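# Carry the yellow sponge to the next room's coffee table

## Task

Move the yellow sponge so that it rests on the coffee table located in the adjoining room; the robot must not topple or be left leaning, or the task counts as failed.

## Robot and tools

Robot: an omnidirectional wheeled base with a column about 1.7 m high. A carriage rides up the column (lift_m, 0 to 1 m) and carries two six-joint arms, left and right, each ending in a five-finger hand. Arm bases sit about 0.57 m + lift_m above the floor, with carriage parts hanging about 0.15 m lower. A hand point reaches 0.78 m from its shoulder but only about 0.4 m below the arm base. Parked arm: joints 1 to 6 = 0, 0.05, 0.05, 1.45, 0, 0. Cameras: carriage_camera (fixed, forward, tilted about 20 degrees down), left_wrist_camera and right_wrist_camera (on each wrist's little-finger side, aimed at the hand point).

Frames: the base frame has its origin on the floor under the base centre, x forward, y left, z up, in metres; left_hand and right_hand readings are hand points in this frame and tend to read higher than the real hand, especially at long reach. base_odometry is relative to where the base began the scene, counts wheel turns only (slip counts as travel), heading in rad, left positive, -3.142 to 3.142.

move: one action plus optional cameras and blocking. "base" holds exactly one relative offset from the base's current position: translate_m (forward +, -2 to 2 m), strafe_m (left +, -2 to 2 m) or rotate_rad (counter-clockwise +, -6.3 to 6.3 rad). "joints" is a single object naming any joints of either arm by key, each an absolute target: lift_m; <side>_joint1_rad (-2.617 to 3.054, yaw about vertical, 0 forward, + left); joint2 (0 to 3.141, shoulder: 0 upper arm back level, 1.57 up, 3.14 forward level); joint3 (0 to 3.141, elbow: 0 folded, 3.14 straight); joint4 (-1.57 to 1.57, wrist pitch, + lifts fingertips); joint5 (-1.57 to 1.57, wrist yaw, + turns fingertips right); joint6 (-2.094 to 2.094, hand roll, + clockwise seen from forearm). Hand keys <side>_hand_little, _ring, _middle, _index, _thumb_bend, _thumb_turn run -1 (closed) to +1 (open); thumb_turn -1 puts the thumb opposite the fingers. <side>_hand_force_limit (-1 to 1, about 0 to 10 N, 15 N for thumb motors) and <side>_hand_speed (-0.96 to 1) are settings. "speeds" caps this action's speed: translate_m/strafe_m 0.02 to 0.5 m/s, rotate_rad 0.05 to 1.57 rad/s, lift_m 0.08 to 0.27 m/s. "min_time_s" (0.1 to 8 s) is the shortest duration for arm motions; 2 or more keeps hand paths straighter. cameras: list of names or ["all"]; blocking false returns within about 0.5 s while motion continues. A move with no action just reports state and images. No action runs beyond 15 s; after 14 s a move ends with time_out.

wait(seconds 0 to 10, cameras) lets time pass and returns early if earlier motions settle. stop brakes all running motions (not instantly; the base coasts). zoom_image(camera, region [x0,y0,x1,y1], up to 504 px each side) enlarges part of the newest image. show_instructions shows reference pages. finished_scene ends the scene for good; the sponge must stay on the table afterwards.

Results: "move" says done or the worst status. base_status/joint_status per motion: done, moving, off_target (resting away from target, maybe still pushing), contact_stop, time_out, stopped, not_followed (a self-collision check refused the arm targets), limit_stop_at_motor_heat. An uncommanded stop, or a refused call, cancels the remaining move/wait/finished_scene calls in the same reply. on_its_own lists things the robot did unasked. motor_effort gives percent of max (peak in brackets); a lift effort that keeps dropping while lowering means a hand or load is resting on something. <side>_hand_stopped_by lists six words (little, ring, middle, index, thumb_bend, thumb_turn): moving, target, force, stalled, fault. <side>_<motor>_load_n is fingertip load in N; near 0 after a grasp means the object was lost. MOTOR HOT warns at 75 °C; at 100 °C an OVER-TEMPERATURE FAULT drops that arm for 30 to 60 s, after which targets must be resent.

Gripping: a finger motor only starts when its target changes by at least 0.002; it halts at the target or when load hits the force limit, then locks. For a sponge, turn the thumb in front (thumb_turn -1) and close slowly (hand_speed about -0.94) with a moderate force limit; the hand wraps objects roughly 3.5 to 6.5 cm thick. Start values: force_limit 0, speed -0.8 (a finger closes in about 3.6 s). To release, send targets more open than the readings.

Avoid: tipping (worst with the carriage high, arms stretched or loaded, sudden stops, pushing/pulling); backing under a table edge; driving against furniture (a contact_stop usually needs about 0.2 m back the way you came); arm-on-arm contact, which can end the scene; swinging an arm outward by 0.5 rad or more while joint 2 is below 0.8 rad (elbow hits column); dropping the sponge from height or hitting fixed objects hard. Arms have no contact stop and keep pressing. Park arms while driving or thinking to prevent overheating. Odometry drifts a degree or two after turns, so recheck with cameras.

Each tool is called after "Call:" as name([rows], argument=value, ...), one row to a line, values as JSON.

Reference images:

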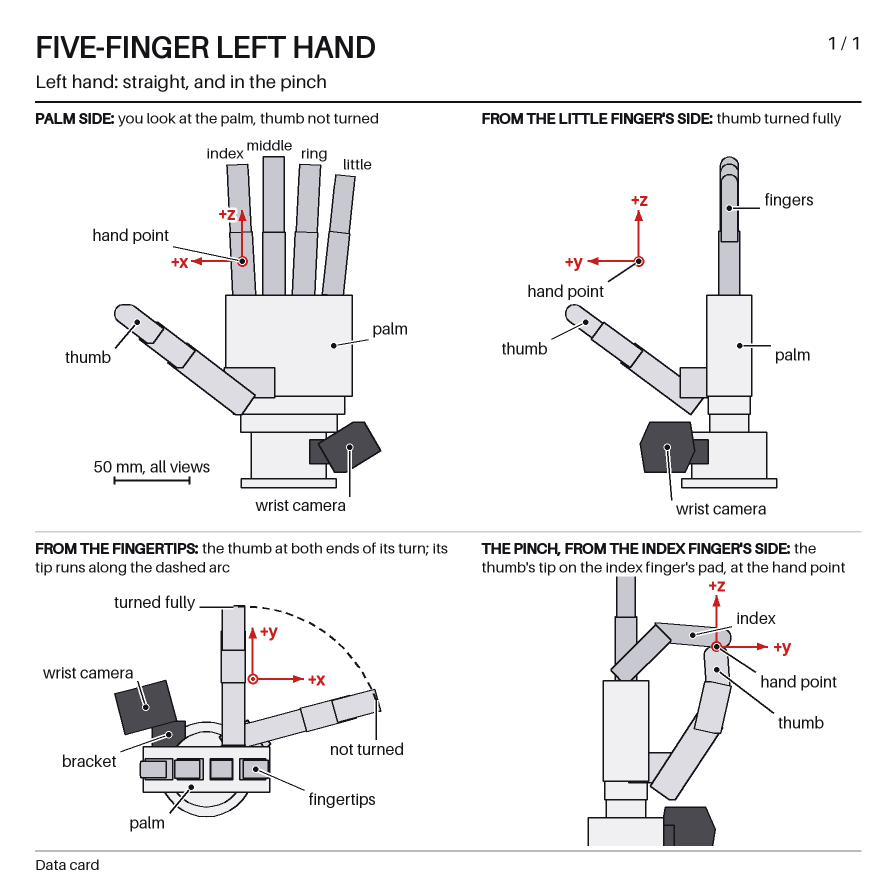

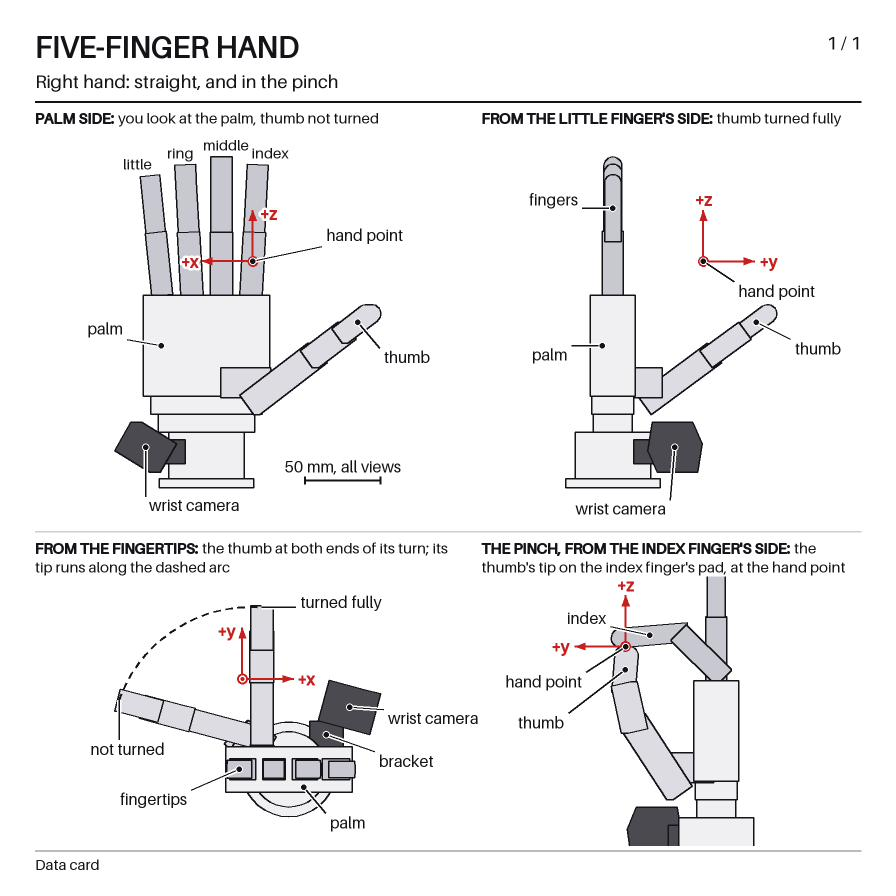

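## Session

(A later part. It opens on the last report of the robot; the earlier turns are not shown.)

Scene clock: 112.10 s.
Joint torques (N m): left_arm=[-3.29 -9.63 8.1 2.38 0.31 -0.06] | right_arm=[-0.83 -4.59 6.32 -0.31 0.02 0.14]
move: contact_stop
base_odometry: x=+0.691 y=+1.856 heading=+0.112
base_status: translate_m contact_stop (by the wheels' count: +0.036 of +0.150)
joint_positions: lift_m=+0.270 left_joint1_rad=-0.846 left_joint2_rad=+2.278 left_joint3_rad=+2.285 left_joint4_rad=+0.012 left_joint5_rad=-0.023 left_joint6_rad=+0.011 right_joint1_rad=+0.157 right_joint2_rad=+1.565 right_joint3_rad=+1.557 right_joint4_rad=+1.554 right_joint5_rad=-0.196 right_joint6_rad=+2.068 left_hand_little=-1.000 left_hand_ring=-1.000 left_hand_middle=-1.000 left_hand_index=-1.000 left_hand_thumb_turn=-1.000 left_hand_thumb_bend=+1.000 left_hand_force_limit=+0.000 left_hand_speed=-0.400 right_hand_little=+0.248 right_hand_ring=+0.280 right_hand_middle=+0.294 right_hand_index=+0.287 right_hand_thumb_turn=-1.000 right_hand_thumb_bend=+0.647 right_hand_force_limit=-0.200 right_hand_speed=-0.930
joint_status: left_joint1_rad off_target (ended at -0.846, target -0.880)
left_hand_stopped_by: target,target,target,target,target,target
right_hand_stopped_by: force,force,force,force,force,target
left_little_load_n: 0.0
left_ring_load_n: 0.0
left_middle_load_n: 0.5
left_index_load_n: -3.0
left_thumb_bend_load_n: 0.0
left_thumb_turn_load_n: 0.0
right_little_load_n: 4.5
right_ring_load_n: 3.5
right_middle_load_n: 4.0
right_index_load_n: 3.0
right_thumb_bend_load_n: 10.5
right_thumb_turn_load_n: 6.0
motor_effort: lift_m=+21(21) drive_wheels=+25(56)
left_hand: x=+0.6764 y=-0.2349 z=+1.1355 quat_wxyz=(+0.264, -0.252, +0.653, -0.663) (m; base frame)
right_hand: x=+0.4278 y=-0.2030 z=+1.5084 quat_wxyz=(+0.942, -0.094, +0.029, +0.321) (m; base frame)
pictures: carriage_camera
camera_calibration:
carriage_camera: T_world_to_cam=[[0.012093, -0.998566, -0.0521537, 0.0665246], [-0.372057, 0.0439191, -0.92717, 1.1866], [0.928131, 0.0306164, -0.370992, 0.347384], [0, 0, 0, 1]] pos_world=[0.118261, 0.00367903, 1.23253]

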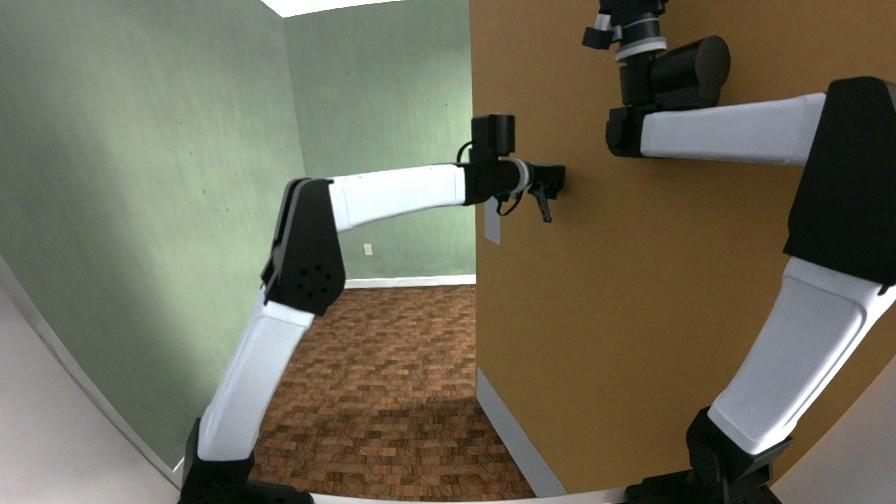

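Call:
move(joints={"left_joint1_rad": -0.97, "left_joint2_rad": 2.4, "left_joint3_rad": 2.4, "left_joint4_rad": 0.05}, min_time_s=1.5, cameras=["carriage_camera", "left_wrist_camera"])

Scene clock: 116.33 s.
Joint torques (N m): left_arm=[-6.22 -7.95 8.66 2.32 1.18 -0.14] | right_arm=[-0.8 -4.53 6.27 -0.31 0.04 0.14]
move: off_target
base_odometry: x=+0.691 y=+1.856 heading=+0.112
base_status: not commanded
joint_positions: lift_m=+0.270 left_joint1_rad=-0.907 left_joint2_rad=+2.352 left_joint3_rad=+2.378 left_joint4_rad=+0.016 left_joint5_rad=-0.106 left_joint6_rad=+0.018 right_joint1_rad=+0.157 right_joint2_rad=+1.565 right_joint3_rad=+1.557 right_joint4_rad=+1.554 right_joint5_rad=-0.196 right_joint6_rad=+2.068 left_hand_little=-1.000 left_hand_ring=-1.000 left_hand_middle=-1.000 left_hand_index=-1.000 left_hand_thumb_turn=-1.000 left_hand_thumb_bend=+1.000 left_hand_force_limit=+0.000 left_hand_speed=-0.400 right_hand_little=+0.248 right_hand_ring=+0.280 right_hand_middle=+0.294 right_hand_index=+0.287 right_hand_thumb_turn=-1.000 right_hand_thumb_bend=+0.647 right_hand_force_limit=-0.200 right_hand_speed=-0.930
joint_status: left_joint1_rad off_target (ended at -0.907, target -0.970); the others done
left_hand_stopped_by: target,target,target,target,target,target
right_hand_stopped_by: force,force,force,force,force,target
left_little_load_n: 0.0
left_ring_load_n: 0.0
left_middle_load_n: 0.0
left_index_load_n: -3.5
left_thumb_bend_load_n: 0.0
left_thumb_turn_load_n: 0.0
right_little_load_n: 4.5
right_ring_load_n: 3.0
right_middle_load_n: 4.0
right_index_load_n: 3.0
right_thumb_bend_load_n: 10.5
right_thumb_turn_load_n: 5.5
motor_effort: lift_m=+21(21) drive_wheels=+16(26)
left_hand: x=+0.6653 y=-0.2635 z=+1.1321 quat_wxyz=(+0.276, -0.256, +0.643, -0.667) (m; base frame)
right_hand: x=+0.4278 y=-0.2030 z=+1.5084 quat_wxyz=(+0.942, -0.094, +0.029, +0.321) (m; base frame)
pictures: carriage_camera, left_wrist_camera
camera_calibration:
carriage_camera: T_world_to_cam=[[0.012093, -0.998566, -0.0521537, 0.0665246], [-0.372057, 0.0439191, -0.92717, 1.1866], [0.928131, 0.0306164, -0.370992, 0.347384], [0, 0, 0, 1]] pos_world=[0.118261, 0.00367903, 1.23253]
left_wrist_camera: T_world_to_cam=[[-0.196608, -0.203552, 0.95912, -0.997784], [-0.940941, -0.235827, -0.242931, 0.847481], [0.275636, -0.950238, -0.145165, -0.156432], [0, 0, 0, 1]] pos_world=[0.644376, -0.151889, 1.14017]

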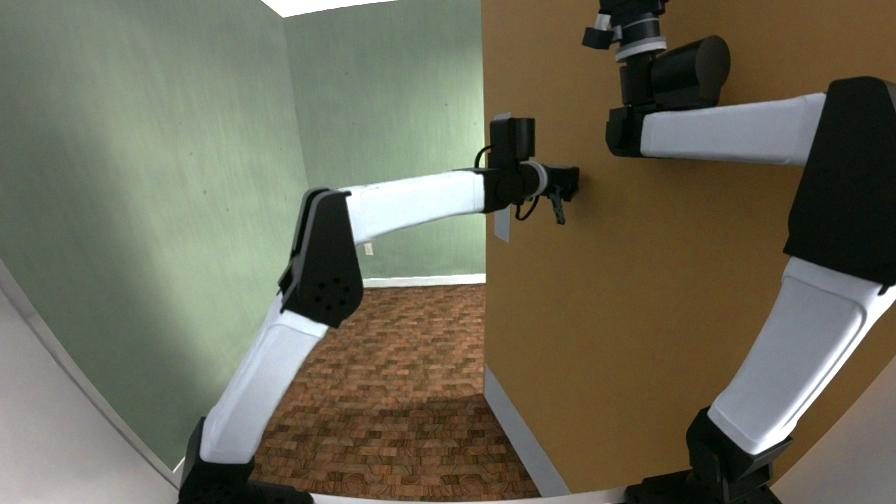

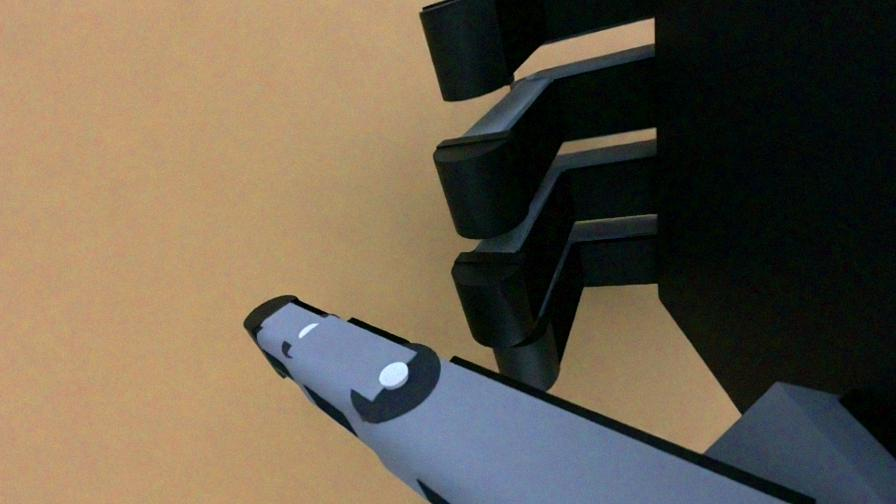

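Call:
move(base={"translate_m": -0.15}, speeds={"translate_m": 0.1}, cameras=["carriage_camera"])

Call:
zoom_image(camera="carriage_camera", region=[0, 150, 320, 504])

Call:
zoom_image(camera="carriage_camera", region=[600, 150, 896, 504])

Scene clock: 119.07 s.
Joint torques (N m): left_arm=[-7.9 -7.28 7.77 2.93 2.43 -0.45] | right_arm=[-0.28 -4.93 6.3 -0.28 0.04 0.12]
move: done
base_odometry: x=+0.542 y=+1.839 heading=+0.112
base_status: done
joint_positions: lift_m=+0.270 left_joint1_rad=-0.890 left_joint2_rad=+2.345 left_joint3_rad=+2.387 left_joint4_rad=-0.048 left_joint5_rad=-0.228 left_joint6_rad=+0.048 right_joint1_rad=+0.152 right_joint2_rad=+1.569 right_joint3_rad=+1.557 right_joint4_rad=+1.552 right_joint5_rad=-0.197 right_joint6_rad=+2.069 left_hand_little=-1.000 left_hand_ring=-1.000 left_hand_middle=-1.000 left_hand_index=-1.001 left_hand_thumb_turn=-1.000 left_hand_thumb_bend=+1.000 left_hand_force_limit=+0.000 left_hand_speed=-0.400 right_hand_little=+0.248 right_hand_ring=+0.280 right_hand_middle=+0.294 right_hand_index=+0.287 right_hand_thumb_turn=-1.000 right_hand_thumb_bend=+0.647 right_hand_force_limit=-0.200 right_hand_speed=-0.930
joint_status: not commanded
left_hand_stopped_by: target,target,target,target,target,target
right_hand_stopped_by: force,force,force,force,force,target
left_little_load_n: 0.0
left_ring_load_n: 0.0
left_middle_load_n: 0.0
left_index_load_n: -9.0
left_thumb_bend_load_n: 0.0
left_thumb_turn_load_n: 0.0
right_little_load_n: 4.5
right_ring_load_n: 3.0
right_middle_load_n: 4.0
right_index_load_n: 3.0
right_thumb_bend_load_n: 10.5
right_thumb_turn_load_n: 5.5
motor_effort: lift_m=+21(21) drive_wheels=-2(19)
left_hand: x=+0.6913 y=-0.2352 z=+1.1236 quat_wxyz=(+0.325, -0.296, +0.645, -0.626) (m; base frame)
right_hand: x=+0.4310 y=-0.2032 z=+1.5077 quat_wxyz=(+0.942, -0.094, +0.032, +0.319) (m; base frame)
pictures: carriage_camera
camera_calibration:
carriage_camera: T_world_to_cam=[[0.012093, -0.998566, -0.0521537, 0.0665246], [-0.372057, 0.0439191, -0.92717, 1.1866], [0.928131, 0.0306164, -0.370992, 0.347384], [0, 0, 0, 1]] pos_world=[0.118261, 0.00367903, 1.23253]

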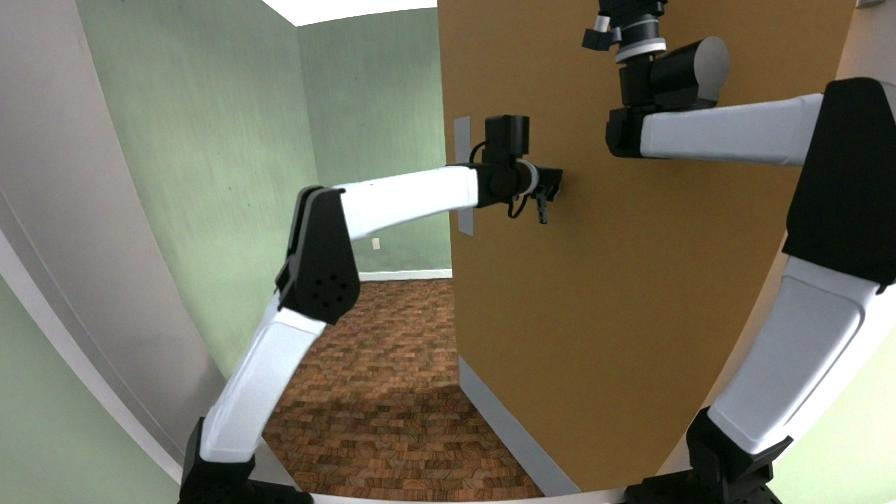

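Scaled by 1.424 from the camera's 896x504 image, which has a finer 1280x720 frame.

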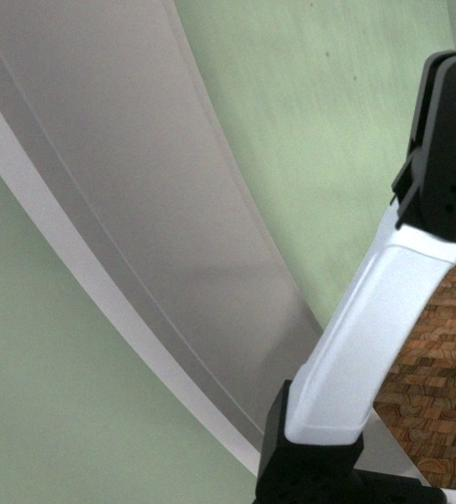

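Scaled by 1.424 from the camera's 896x504 image, which has a finer 1280x720 frame.

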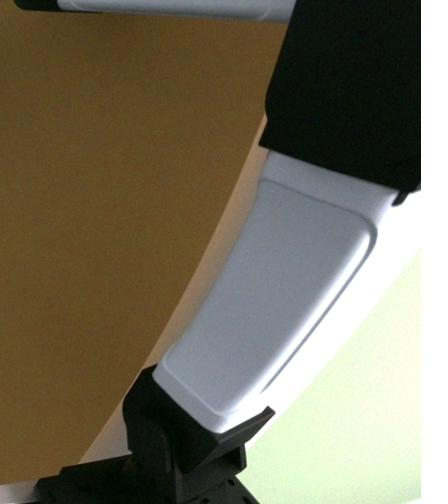

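Call:
move(base={"strafe_m": -0.03}, speeds={"strafe_m": 0.05}, cameras=["carriage_camera"])

Call:
zoom_image(camera="carriage_camera", region=[0, 0, 320, 504])

Call:
zoom_image(camera="carriage_camera", region=[600, 150, 896, 504])

Scene clock: 121.60 s.
Joint torques (N m): left_arm=[-8.44 -6.26 7.83 3.12 2.82 -0.59] | right_arm=[-0.21 -5.08 6.24 -0.29 0.03 0.12]
move: done
base_odometry: x=+0.545 y=+1.809 heading=+0.112
base_status: done
joint_positions: lift_m=+0.270 left_joint1_rad=-0.884 left_joint2_rad=+2.333 left_joint3_rad=+2.387 left_joint4_rad=-0.069 left_joint5_rad=-0.263 left_joint6_rad=+0.062 right_joint1_rad=+0.151 right_joint2_rad=+1.569 right_joint3_rad=+1.557 right_joint4_rad=+1.552 right_joint5_rad=-0.197 right_joint6_rad=+2.069 left_hand_little=-1.000 left_hand_ring=-1.000 left_hand_middle=-1.000 left_hand_index=-1.001 left_hand_thumb_turn=-1.000 left_hand_thumb_bend=+1.000 left_hand_force_limit=+0.000 left_hand_speed=-0.400 right_hand_little=+0.248 right_hand_ring=+0.280 right_hand_middle=+0.294 right_hand_index=+0.287 right_hand_thumb_turn=-1.000 right_hand_thumb_bend=+0.647 right_hand_force_limit=-0.200 right_hand_speed=-0.930
joint_status: not commanded
left_hand_stopped_by: target,target,target,target,target,target
right_hand_stopped_by: force,force,force,force,force,target
left_little_load_n: 0.0
left_ring_load_n: 0.0
left_middle_load_n: 0.0
left_index_load_n: -7.0
left_thumb_bend_load_n: 0.0
left_thumb_turn_load_n: 0.0
right_little_load_n: 4.0
right_ring_load_n: 3.0
right_middle_load_n: 4.5
right_index_load_n: 3.0
right_thumb_bend_load_n: 10.5
right_thumb_turn_load_n: 5.5
motor_effort: lift_m=+21(21) drive_wheels=+5(15)
left_hand: x=+0.6974 y=-0.2239 z=+1.1261 quat_wxyz=(+0.341, -0.305, +0.644, -0.613) (m; base frame)
right_hand: x=+0.4310 y=-0.2033 z=+1.5077 quat_wxyz=(+0.943, -0.094, +0.032, +0.319) (m; base frame)
pictures: carriage_camera
camera_calibration:
carriage_camera: T_world_to_cam=[[0.012093, -0.998566, -0.0521537, 0.0665246], [-0.372057, 0.0439191, -0.92717, 1.1866], [0.928131, 0.0306164, -0.370992, 0.347384], [0, 0, 0, 1]] pos_world=[0.118261, 0.00367903, 1.23253]

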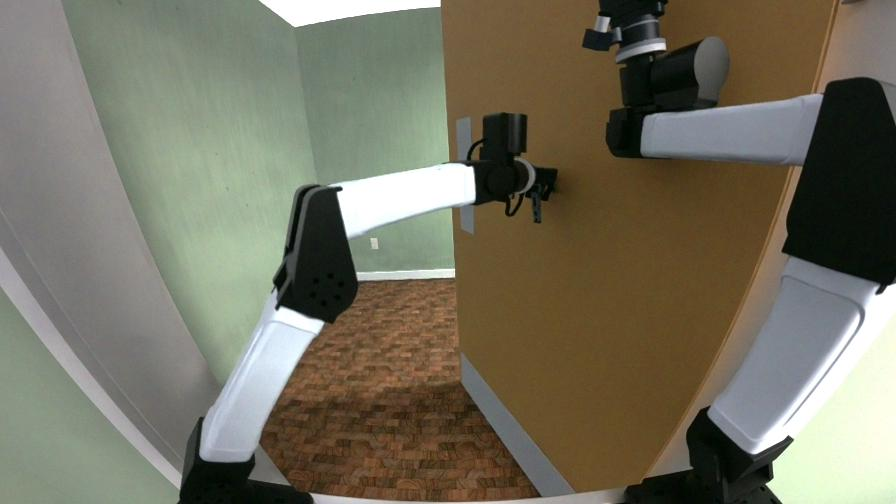

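Scaled by 1.000.

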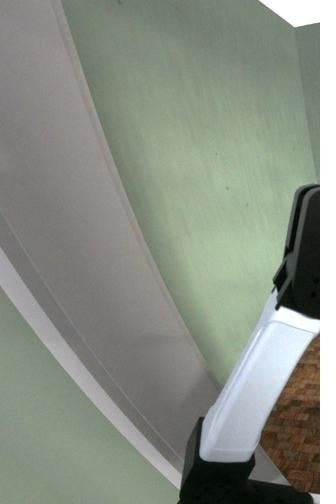

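Scaled by 1.424 from the camera's 896x504 image, which has a finer 1280x720 frame.

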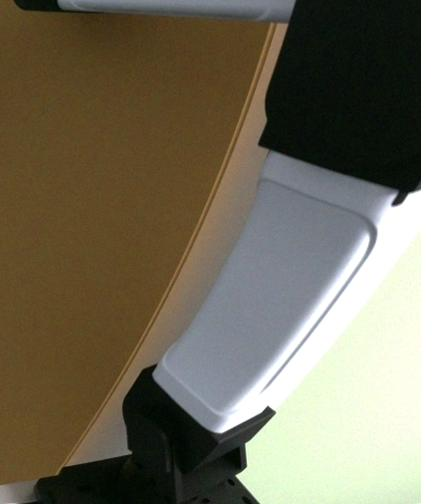

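Call:
zoom_image(camera="carriage_camera", region=[340, 250, 470, 300])

Scaled by 3.877 from the camera's 896x504 image, which has a finer 1280x720 frame.

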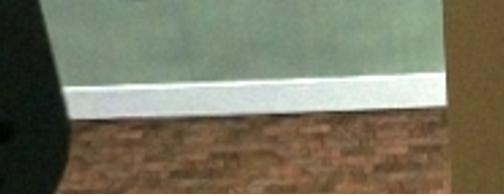

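Call:
move(base={"translate_m": 0.2}, speeds={"translate_m": 0.1}, cameras=["carriage_camera"])

Scene clock: 125.80 s.
Joint torques (N m): left_arm=[-1.72 -10.35 7.47 2.66 0.17 -0.07] | right_arm=[-0.02 -5.6 6.28 -0.27 0.07 0.13]
move: contact_stop
base_odometry: x=+0.667 y=+1.823 heading=+0.109
base_status: translate_m contact_stop (by the wheels' count: +0.123 of +0.200)
joint_positions: lift_m=+0.270 left_joint1_rad=-0.951 left_joint2_rad=+2.379 left_joint3_rad=+2.392 left_joint4_rad=-0.015 left_joint5_rad=-0.009 left_joint6_rad=+0.009 right_joint1_rad=+0.149 right_joint2_rad=+1.574 right_joint3_rad=+1.558 right_joint4_rad=+1.551 right_joint5_rad=-0.199 right_joint6_rad=+2.069 left_hand_little=-1.000 left_hand_ring=-1.000 left_hand_middle=-1.000 left_hand_index=-1.001 left_hand_thumb_turn=-1.000 left_hand_thumb_bend=+1.000 left_hand_force_limit=+0.000 left_hand_speed=-0.400 right_hand_little=+0.248 right_hand_ring=+0.280 right_hand_middle=+0.294 right_hand_index=+0.287 right_hand_thumb_turn=-1.000 right_hand_thumb_bend=+0.647 right_hand_force_limit=-0.200 right_hand_speed=-0.930
joint_status: not commanded
left_hand_stopped_by: target,target,target,target,target,target
right_hand_stopped_by: force,force,force,force,force,target
left_little_load_n: 0.0
left_ring_load_n: 0.0
left_middle_load_n: 0.0
left_index_load_n: -7.5
left_thumb_bend_load_n: 0.0
left_thumb_turn_load_n: 0.0
right_little_load_n: 4.0
right_ring_load_n: 3.0
right_middle_load_n: 4.0
right_index_load_n: 3.0
right_thumb_bend_load_n: 10.5
right_thumb_turn_load_n: 5.5
on_its_own: left_joint1_rad moved -0.067 to your old target -0.970
motor_effort: lift_m=+23(23) drive_wheels=+15(102)
left_hand: x=+0.6245 y=-0.2948 z=+1.1126 quat_wxyz=(+0.222, -0.216, +0.674, -0.671) (m; base frame)
right_hand: x=+0.4341 y=-0.2029 z=+1.5064 quat_wxyz=(+0.943, -0.095, +0.035, +0.318) (m; base frame)
pictures: carriage_camera
camera_calibration:
carriage_camera: T_world_to_cam=[[0.012093, -0.998566, -0.0521537, 0.0665142], [-0.372057, 0.0439191, -0.92717, 1.18642], [0.928131, 0.0306164, -0.370992, 0.34731], [0, 0, 0, 1]] pos_world=[0.118261, 0.00367903, 1.23233]

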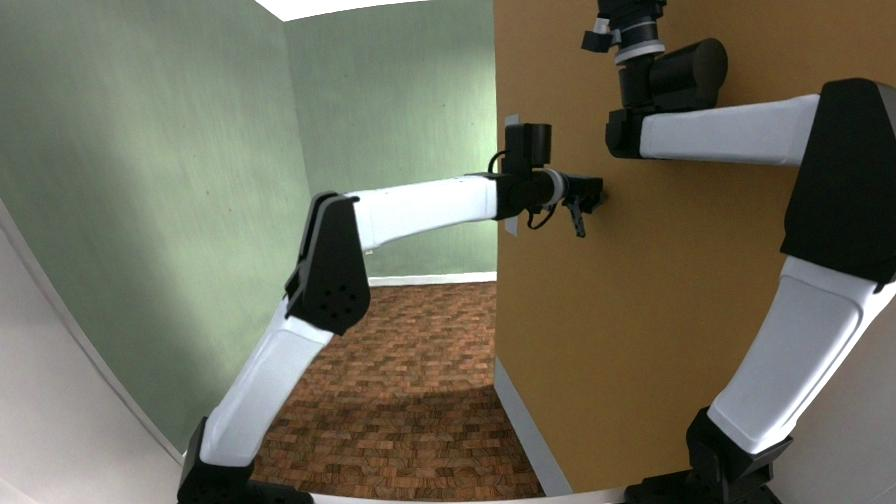

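Call:
zoom_image(camera="carriage_camera", region=[560, 380, 896, 504])

Call:
zoom_image(camera="carriage_camera", region=[0, 380, 336, 504])

Scaled by 1.500 from the camera's 896x504 image, which has a finer 1280x720 frame.

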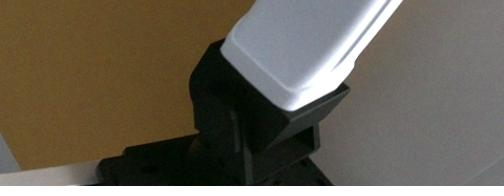

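Scaled by 1.500 from the camera's 896x504 image, which has a finer 1280x720 frame.

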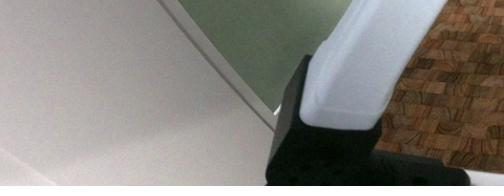

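Call:
move(base={"translate_m": -0.06}, joints={"right_joint1_rad": -0.01}, speeds={"translate_m": 0.1}, min_time_s=1.5)

Call:
move(joints={"left_joint1_rad": -0.3, "left_joint2_rad": 1.8, "left_joint3_rad": 1.8, "left_joint4_rad": 0, "left_joint5_rad": 0, "left_joint6_rad": 0}, min_time_s=4, cameras=["carriage_camera"])

Scene clock: 129.33 s.
Joint torques (N m): left_arm=[-4.97 -8.51 7.43 3.02 1.08 -0.26] | right_arm=[-10.95 -5.45 6.32 -0.28 0.03 0.11]
move: off_target
base_odometry: x=+0.607 y=+1.817 heading=+0.110
base_status: done
joint_positions: lift_m=+0.270 left_joint1_rad=-0.919 left_joint2_rad=+2.357 left_joint3_rad=+2.392 left_joint4_rad=-0.053 left_joint5_rad=-0.097 left_joint6_rad=+0.029 right_joint1_rad=+0.101 right_joint2_rad=+1.572 right_joint3_rad=+1.558 right_joint4_rad=+1.553 right_joint5_rad=-0.198 right_joint6_rad=+2.069 left_hand_little=-1.000 left_hand_ring=-1.000 left_hand_middle=-1.000 left_hand_index=-1.001 left_hand_thumb_turn=-1.000 left_hand_thumb_bend=+1.000 left_hand_force_limit=+0.000 left_hand_speed=-0.400 right_hand_little=+0.248 right_hand_ring=+0.280 right_hand_middle=+0.294 right_hand_index=+0.287 right_hand_thumb_turn=-1.000 right_hand_thumb_bend=+0.647 right_hand_force_limit=-0.200 right_hand_speed=-0.930
joint_status: right_joint1_rad off_target (ended at +0.100, target -0.010)
left_hand_stopped_by: target,target,target,target,target,target
right_hand_stopped_by: force,force,force,force,force,target
left_little_load_n: 0.0
left_ring_load_n: 0.0
left_middle_load_n: 0.0
left_index_load_n: -4.5
left_thumb_bend_load_n: 0.0
left_thumb_turn_load_n: 0.0
right_little_load_n: 4.0
right_ring_load_n: 3.0
right_middle_load_n: 4.5
right_index_load_n: 3.0
right_thumb_bend_load_n: 10.5
right_thumb_turn_load_n: 5.5
motor_effort: lift_m=+23(23) drive_wheels=-11(12)
left_hand: x=+0.6558 y=-0.2666 z=+1.1168 quat_wxyz=(+0.266, -0.251, +0.668, -0.648) (m; base frame)
right_hand: x=+0.4376 y=-0.2136 z=+1.5069 quat_wxyz=(+0.950, -0.094, +0.035, +0.295) (m; base frame)
pictures: none

Scene clock: 133.63 s.
Joint torques (N m): left_arm=[0.81 -12.45 5.9 2.01 0.16 -0.05] | right_arm=[-11.78 -4.92 6.24 -0.31 0.05 0.11]
move: done
base_odometry: x=+0.607 y=+1.817 heading=+0.110
base_status: not commanded
joint_positions: lift_m=+0.270 left_joint1_rad=-0.307 left_joint2_rad=+1.845 left_joint3_rad=+1.810 left_joint4_rad=+0.003 left_joint5_rad=-0.009 left_joint6_rad=+0.007 right_joint1_rad=+0.109 right_joint2_rad=+1.568 right_joint3_rad=+1.558 right_joint4_rad=+1.553 right_joint5_rad=-0.198 right_joint6_rad=+2.069 left_hand_little=-1.000 left_hand_ring=-1.000 left_hand_middle=-1.000 left_hand_index=-1.000 left_hand_thumb_turn=-1.000 left_hand_thumb_bend=+1.000 left_hand_force_limit=+0.000 left_hand_speed=-0.400 right_hand_little=+0.248 right_hand_ring=+0.280 right_hand_middle=+0.294 right_hand_index=+0.287 right_hand_thumb_turn=-1.000 right_hand_thumb_bend=+0.647 right_hand_force_limit=-0.200 right_hand_speed=-0.930
joint_status: all done
left_hand_stopped_by: target,target,target,target,target,target
right_hand_stopped_by: force,force,force,force,force,target
left_little_load_n: 0.0
left_ring_load_n: 0.0
left_middle_load_n: 0.0
left_index_load_n: 0.0
left_thumb_bend_load_n: -0.5
left_thumb_turn_load_n: 0.0
right_little_load_n: 4.0
right_ring_load_n: 3.0
right_middle_load_n: 4.0
right_index_load_n: 3.0
right_thumb_bend_load_n: 10.5
right_thumb_turn_load_n: 5.5
motor_effort: lift_m=+23(23) drive_wheels=-9(11)
left_hand: x=+0.7957 y=+0.1008 z=+1.1645 quat_wxyz=(+0.416, -0.425, +0.579, -0.558) (m; base frame)
right_hand: x=+0.4346 y=-0.2120 z=+1.5076 quat_wxyz=(+0.949, -0.094, +0.033, +0.299) (m; base frame)
pictures: carriage_camera
camera_calibration:
carriage_camera: T_world_to_cam=[[0.012093, -0.998566, -0.0521537, 0.0665142], [-0.372057, 0.0439191, -0.92717, 1.18642], [0.928131, 0.0306164, -0.370992, 0.34731], [0, 0, 0, 1]] pos_world=[0.118261, 0.00367903, 1.23233]

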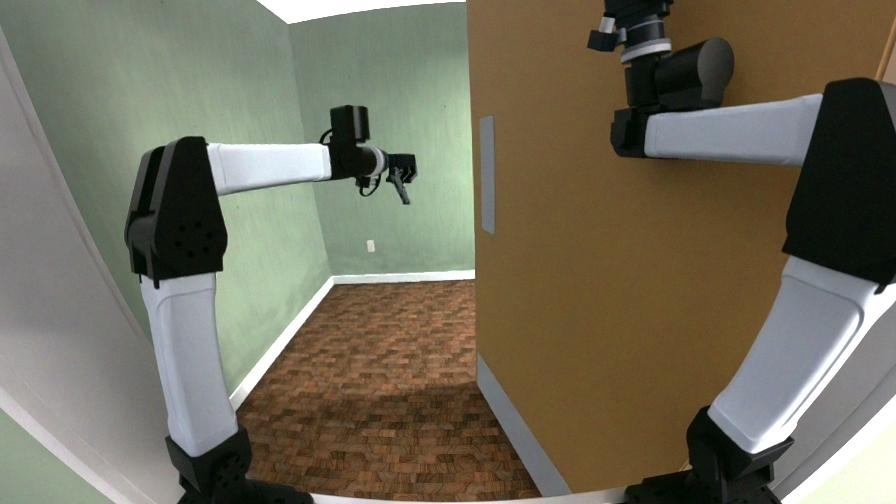

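Call:
move(base={"translate_m": 0.12}, joints={"left_joint1_rad": -0.1, "left_joint2_rad": 1.57, "left_joint3_rad": 1.57}, speeds={"translate_m": 0.08}, min_time_s=1.5, cameras=["carriage_camera"])

Scene clock: 137.27 s.
Joint torques (N m): left_arm=[0.62 -9.92 5.9 2.07 0.15 -0.03] | right_arm=[-8.12 -1.42 3.85 -0.41 0.05 0.12]
move: contact_stop
base_odometry: x=+0.673 y=+1.824 heading=+0.110
base_status: translate_m contact_stop (by the wheels' count: +0.066 of +0.120)
joint_positions: lift_m=+0.270 left_joint1_rad=-0.105 left_joint2_rad=+1.607 left_joint3_rad=+1.580 left_joint4_rad=-0.004 left_joint5_rad=-0.007 left_joint6_rad=+0.007 right_joint1_rad=+0.072 right_joint2_rad=+1.536 right_joint3_rad=+1.581 right_joint4_rad=+1.554 right_joint5_rad=-0.198 right_joint6_rad=+2.069 left_hand_little=-1.000 left_hand_ring=-1.000 left_hand_middle=-1.000 left_hand_index=-1.000 left_hand_thumb_turn=-1.000 left_hand_thumb_bend=+1.000 left_hand_force_limit=+0.000 left_hand_speed=-0.400 right_hand_little=+0.248 right_hand_ring=+0.280 right_hand_middle=+0.294 right_hand_index=+0.287 right_hand_thumb_turn=-1.000 right_hand_thumb_bend=+0.647 right_hand_force_limit=-0.200 right_hand_speed=-0.930
joint_status: all done
left_hand_stopped_by: target,target,target,target,target,target
right_hand_stopped_by: force,force,force,force,force,target
left_little_load_n: 0.0
left_ring_load_n: 0.0
left_middle_load_n: 0.0
left_index_load_n: 0.0
left_thumb_bend_load_n: 0.0
left_thumb_turn_load_n: 0.0
right_little_load_n: 4.0
right_ring_load_n: 3.0
right_middle_load_n: 4.0
right_index_load_n: 3.0
right_thumb_bend_load_n: 10.5
right_thumb_turn_load_n: 5.5
on_its_own: right_joint1_rad moved -0.037 toward your old target -0.010
motor_effort: lift_m=+23(23) drive_wheels=+8(91)
left_hand: x=+0.7641 y=+0.2251 z=+1.1767 quat_wxyz=(+0.470, -0.480, +0.533, -0.514) (m; base frame)
right_hand: x=+0.4117 y=-0.2215 z=+1.5176 quat_wxyz=(+0.955, -0.100, +0.007, +0.279) (m; base frame)
pictures: carriage_camera
camera_calibration:
carriage_camera: T_world_to_cam=[[0.012093, -0.998566, -0.0521537, 0.066509], [-0.372057, 0.0439191, -0.92717, 1.18632], [0.928131, 0.0306164, -0.370992, 0.347273], [0, 0, 0, 1]] pos_world=[0.118261, 0.00367903, 1.23223]

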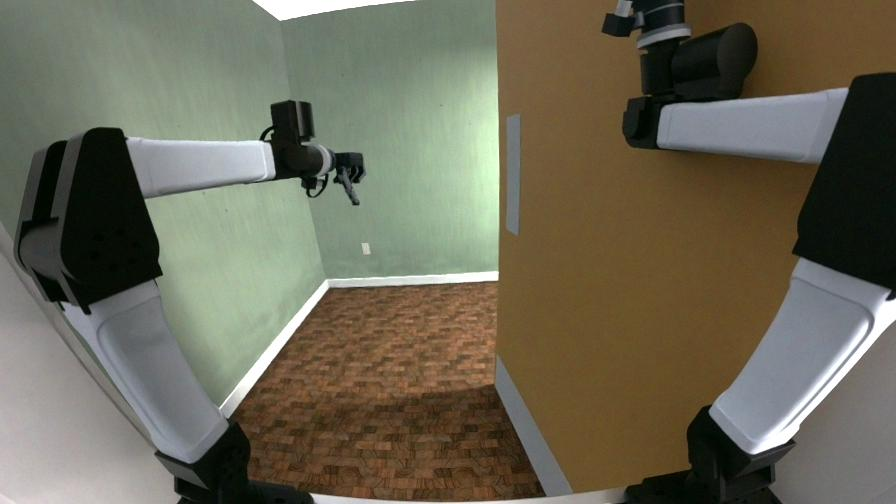

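Call:
move(joints={"left_joint1_rad": -0.5, "left_joint2_rad": 2.4, "left_joint3_rad": 1.75, "left_joint4_rad": -1.3, "left_joint5_rad": -0.4, "left_joint6_rad": 0}, min_time_s=3, cameras=["left_wrist_camera", "carriage_camera"])

Scene clock: 142.30 s.
Joint torques (N m): left_arm=[-0.51 -8.49 6.5 -0.64 -0.32 -0.03] | right_arm=[-10.11 -1.31 3.82 -0.46 0.05 0.12]
move: done
base_odometry: x=+0.673 y=+1.824 heading=+0.110
base_status: not commanded
joint_positions: lift_m=+0.270 left_joint1_rad=-0.494 left_joint2_rad=+2.382 left_joint3_rad=+1.727 left_joint4_rad=-1.285 left_joint5_rad=-0.387 left_joint6_rad=+0.007 right_joint1_rad=+0.092 right_joint2_rad=+1.536 right_joint3_rad=+1.581 right_joint4_rad=+1.554 right_joint5_rad=-0.198 right_joint6_rad=+2.069 left_hand_little=-1.000 left_hand_ring=-1.000 left_hand_middle=-1.000 left_hand_index=-1.000 left_hand_thumb_turn=-1.000 left_hand_thumb_bend=+1.000 left_hand_force_limit=+0.000 left_hand_speed=-0.400 right_hand_little=+0.248 right_hand_ring=+0.280 right_hand_middle=+0.294 right_hand_index=+0.287 right_hand_thumb_turn=-1.000 right_hand_thumb_bend=+0.647 right_hand_force_limit=-0.200 right_hand_speed=-0.930
joint_status: all done
left_hand_stopped_by: target,target,target,target,target,target
right_hand_stopped_by: force,force,force,force,force,target
left_little_load_n: 0.0
left_ring_load_n: 0.0
left_middle_load_n: 0.0
left_index_load_n: 0.0
left_thumb_bend_load_n: 0.0
left_thumb_turn_load_n: 0.0
right_little_load_n: 4.5
right_ring_load_n: 3.5
right_middle_load_n: 4.5
right_index_load_n: 3.0
right_thumb_bend_load_n: 10.5
right_thumb_turn_load_n: 5.5
motor_effort: lift_m=+23(23) drive_wheels=+11(11)
left_hand: x=+0.5047 y=+0.2130 z=+0.7822 quat_wxyz=(+0.069, -0.462, +0.848, +0.252) (m; base frame)
right_hand: x=+0.4097 y=-0.2180 z=+1.5177 quat_wxyz=(+0.952, -0.100, +0.006, +0.288) (m; base frame)
pictures: carriage_camera, left_wrist_camera
camera_calibration:
carriage_camera: T_world_to_cam=[[0.012093, -0.998566, -0.0521537, 0.066509], [-0.372057, 0.0439191, -0.92717, 1.18632], [0.928131, 0.0306164, -0.370992, 0.347273], [0, 0, 0, 1]] pos_world=[0.118261, 0.00367903, 1.23223]
left_wrist_camera: T_world_to_cam=[[0.628015, -0.607719, -0.486082, 0.203591], [-0.591087, -0.778792, 0.209997, 0.308391], [-0.506176, 0.155435, -0.848308, 0.998895], [0, 0, 0, 1]] pos_world=[0.560044, 0.208634, 0.881571]

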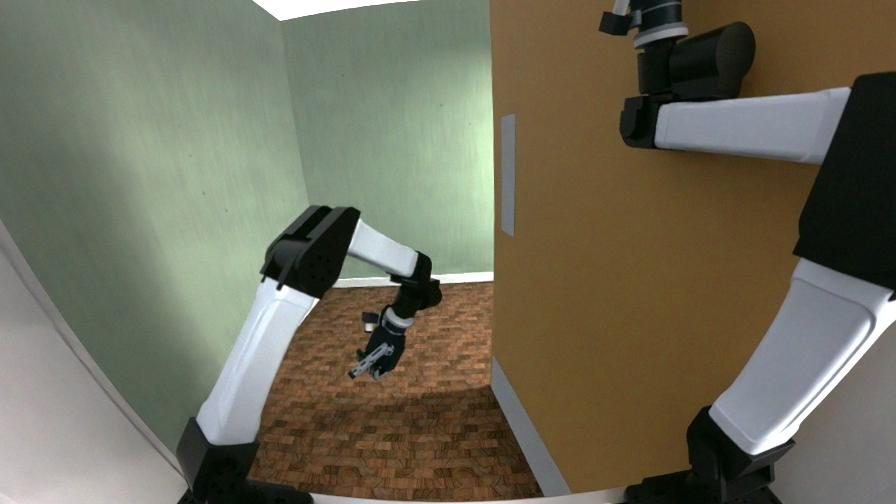

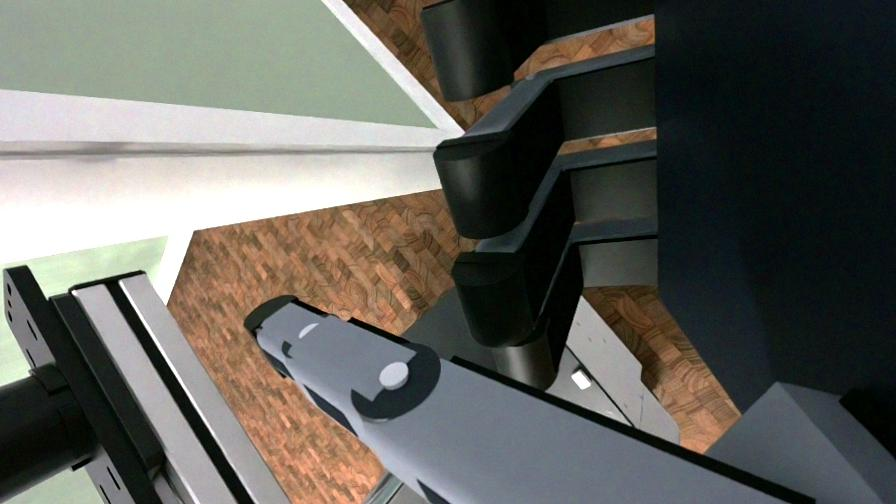

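Call:
zoom_image(camera="left_wrist_camera", region=[0, 100, 400, 504])

Call:
move(cameras=["all"])

Scaled by 1.248 from the camera's 896x504 image, which has a finer 1280x720 frame.

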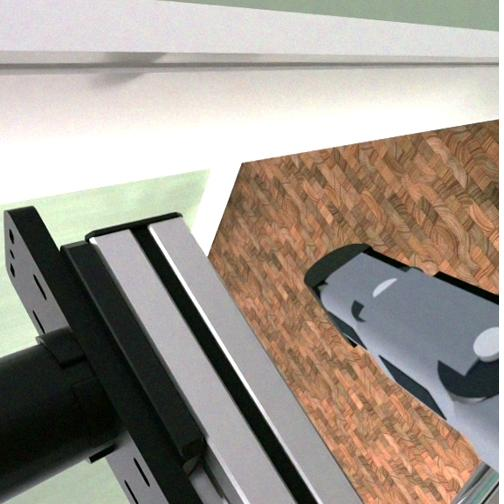

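Scene clock: 145.43 s.
Joint torques (N m): left_arm=[-0.49 -8.57 6.53 -0.59 -0.32 -0.03] | right_arm=[-10.04 -1.33 3.82 -0.41 0.06 0.11]
base_odometry: x=+0.673 y=+1.824 heading=+0.110
base_status: not commanded
joint_positions: lift_m=+0.270 left_joint1_rad=-0.494 left_joint2_rad=+2.382 left_joint3_rad=+1.727 left_joint4_rad=-1.286 left_joint5_rad=-0.388 left_joint6_rad=+0.007 right_joint1_rad=+0.092 right_joint2_rad=+1.536 right_joint3_rad=+1.581 right_joint4_rad=+1.554 right_joint5_rad=-0.198 right_joint6_rad=+2.069 left_hand_little=-1.000 left_hand_ring=-1.000 left_hand_middle=-1.000 left_hand_index=-1.000 left_hand_thumb_turn=-1.000 left_hand_thumb_bend=+1.000 left_hand_force_limit=+0.000 left_hand_speed=-0.400 right_hand_little=+0.248 right_hand_ring=+0.280 right_hand_middle=+0.294 right_hand_index=+0.287 right_hand_thumb_turn=-1.000 right_hand_thumb_bend=+0.647 right_hand_force_limit=-0.200 right_hand_speed=-0.930
joint_status: all done
left_hand_stopped_by: target,target,target,target,target,target
right_hand_stopped_by: force,force,force,force,force,target
left_little_load_n: 0.0
left_ring_load_n: 0.0
left_middle_load_n: 0.0
left_index_load_n: -0.5
left_thumb_bend_load_n: 0.0
left_thumb_turn_load_n: 0.5
right_little_load_n: 4.5
right_ring_load_n: 3.0
right_middle_load_n: 4.5
right_index_load_n: 3.0
right_thumb_bend_load_n: 11.0
right_thumb_turn_load_n: 5.5
motor_effort: lift_m=+23(23) drive_wheels=+11(11)
left_hand: x=+0.5045 y=+0.2132 z=+0.7824 quat_wxyz=(+0.069, -0.461, +0.848, +0.252) (m; base frame)
right_hand: x=+0.4097 y=-0.2180 z=+1.5177 quat_wxyz=(+0.952, -0.100, +0.006, +0.288) (m; base frame)
pictures: carriage_camera, left_wrist_camera, right_wrist_camera
camera_calibration:
carriage_camera: T_world_to_cam=[[0.012093, -0.998566, -0.0521537, 0.066509], [-0.372057, 0.0439191, -0.92717, 1.18632], [0.928131, 0.0306164, -0.370992, 0.347273], [0, 0, 0, 1]] pos_world=[0.118261, 0.00367903, 1.23223]
left_wrist_camera: T_world_to_cam=[[0.627527, -0.607409, -0.487098, 0.204872], [-0.590985, -0.778893, 0.209911, 0.308427], [-0.506899, 0.156143, -0.847746, 0.99868], [0, 0, 0, 1]] pos_world=[0.559943, 0.208736, 0.881677]
right_wrist_camera: T_world_to_cam=[[-0.297893, 0.936291, -0.186062, 0.606406], [-0.796906, -0.351221, -0.491512, 0.996105], [-0.525547, 0.00185604, 0.850762, -0.958404], [0, 0, 0, 1]] pos_world=[0.470761, -0.21614, 1.4178]

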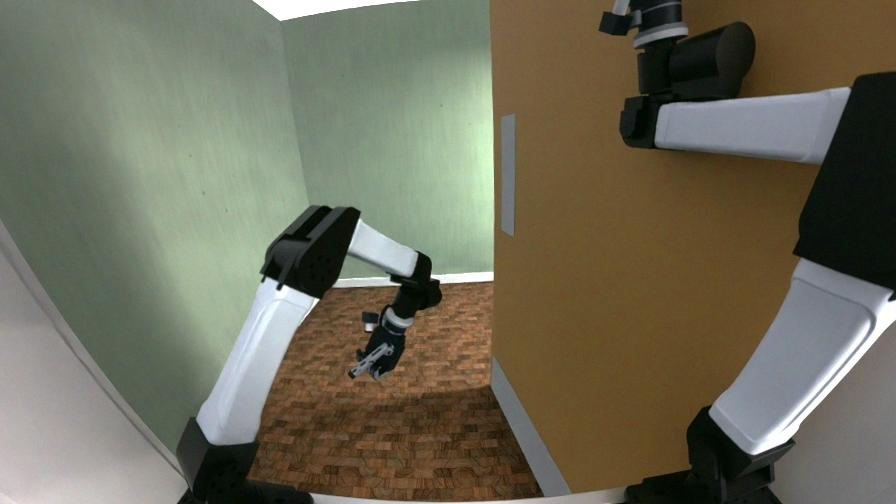

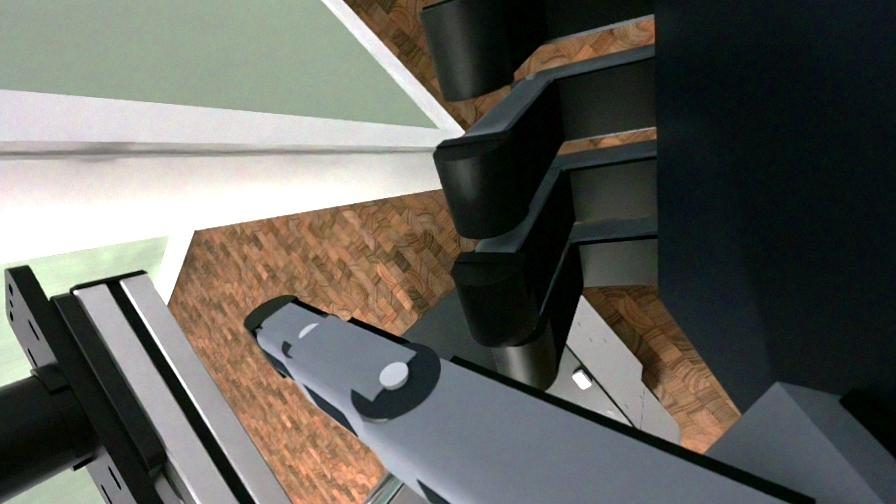

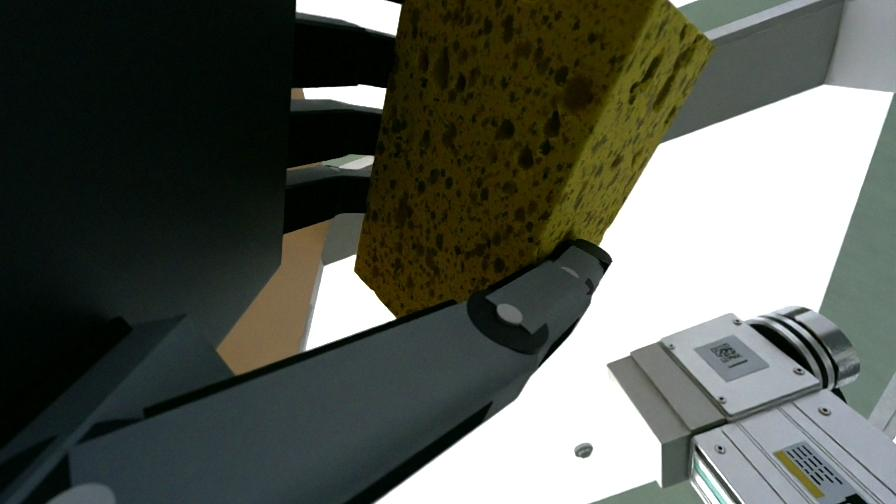

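Call:
zoom_image(camera="carriage_camera", region=[480, 250, 896, 504])

Call:
zoom_image(camera="carriage_camera", region=[0, 150, 400, 504])

Call:
zoom_image(camera="left_wrist_camera", region=[0, 0, 500, 504])

Scaled by 1.212 from the camera's 896x504 image, which has a finer 1280x720 frame.

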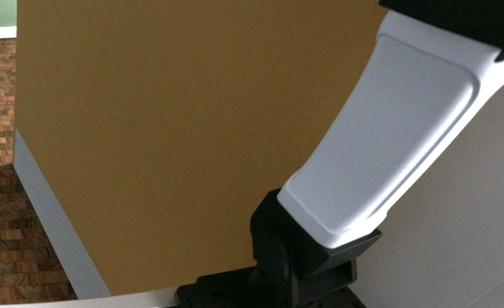

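Scaled by 1.260 from the camera's 896x504 image, which has a finer 1280x720 frame.

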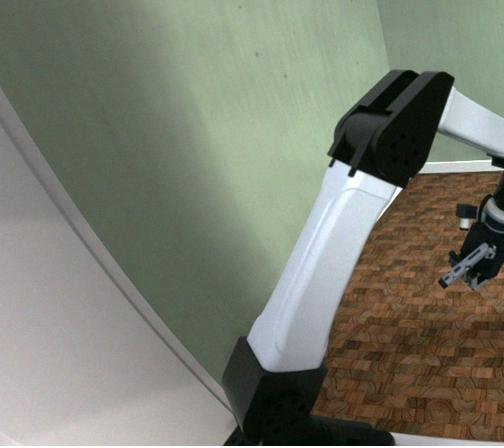

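Scaled by 1.000.

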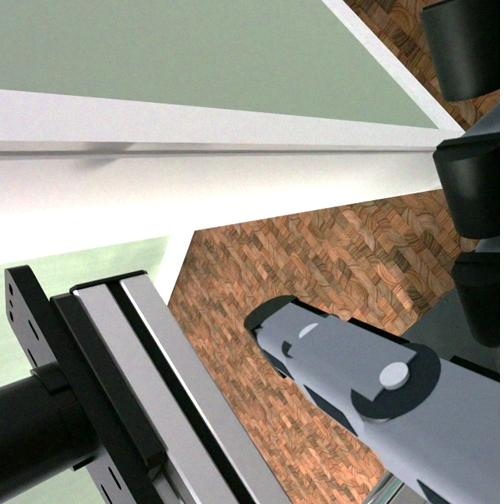

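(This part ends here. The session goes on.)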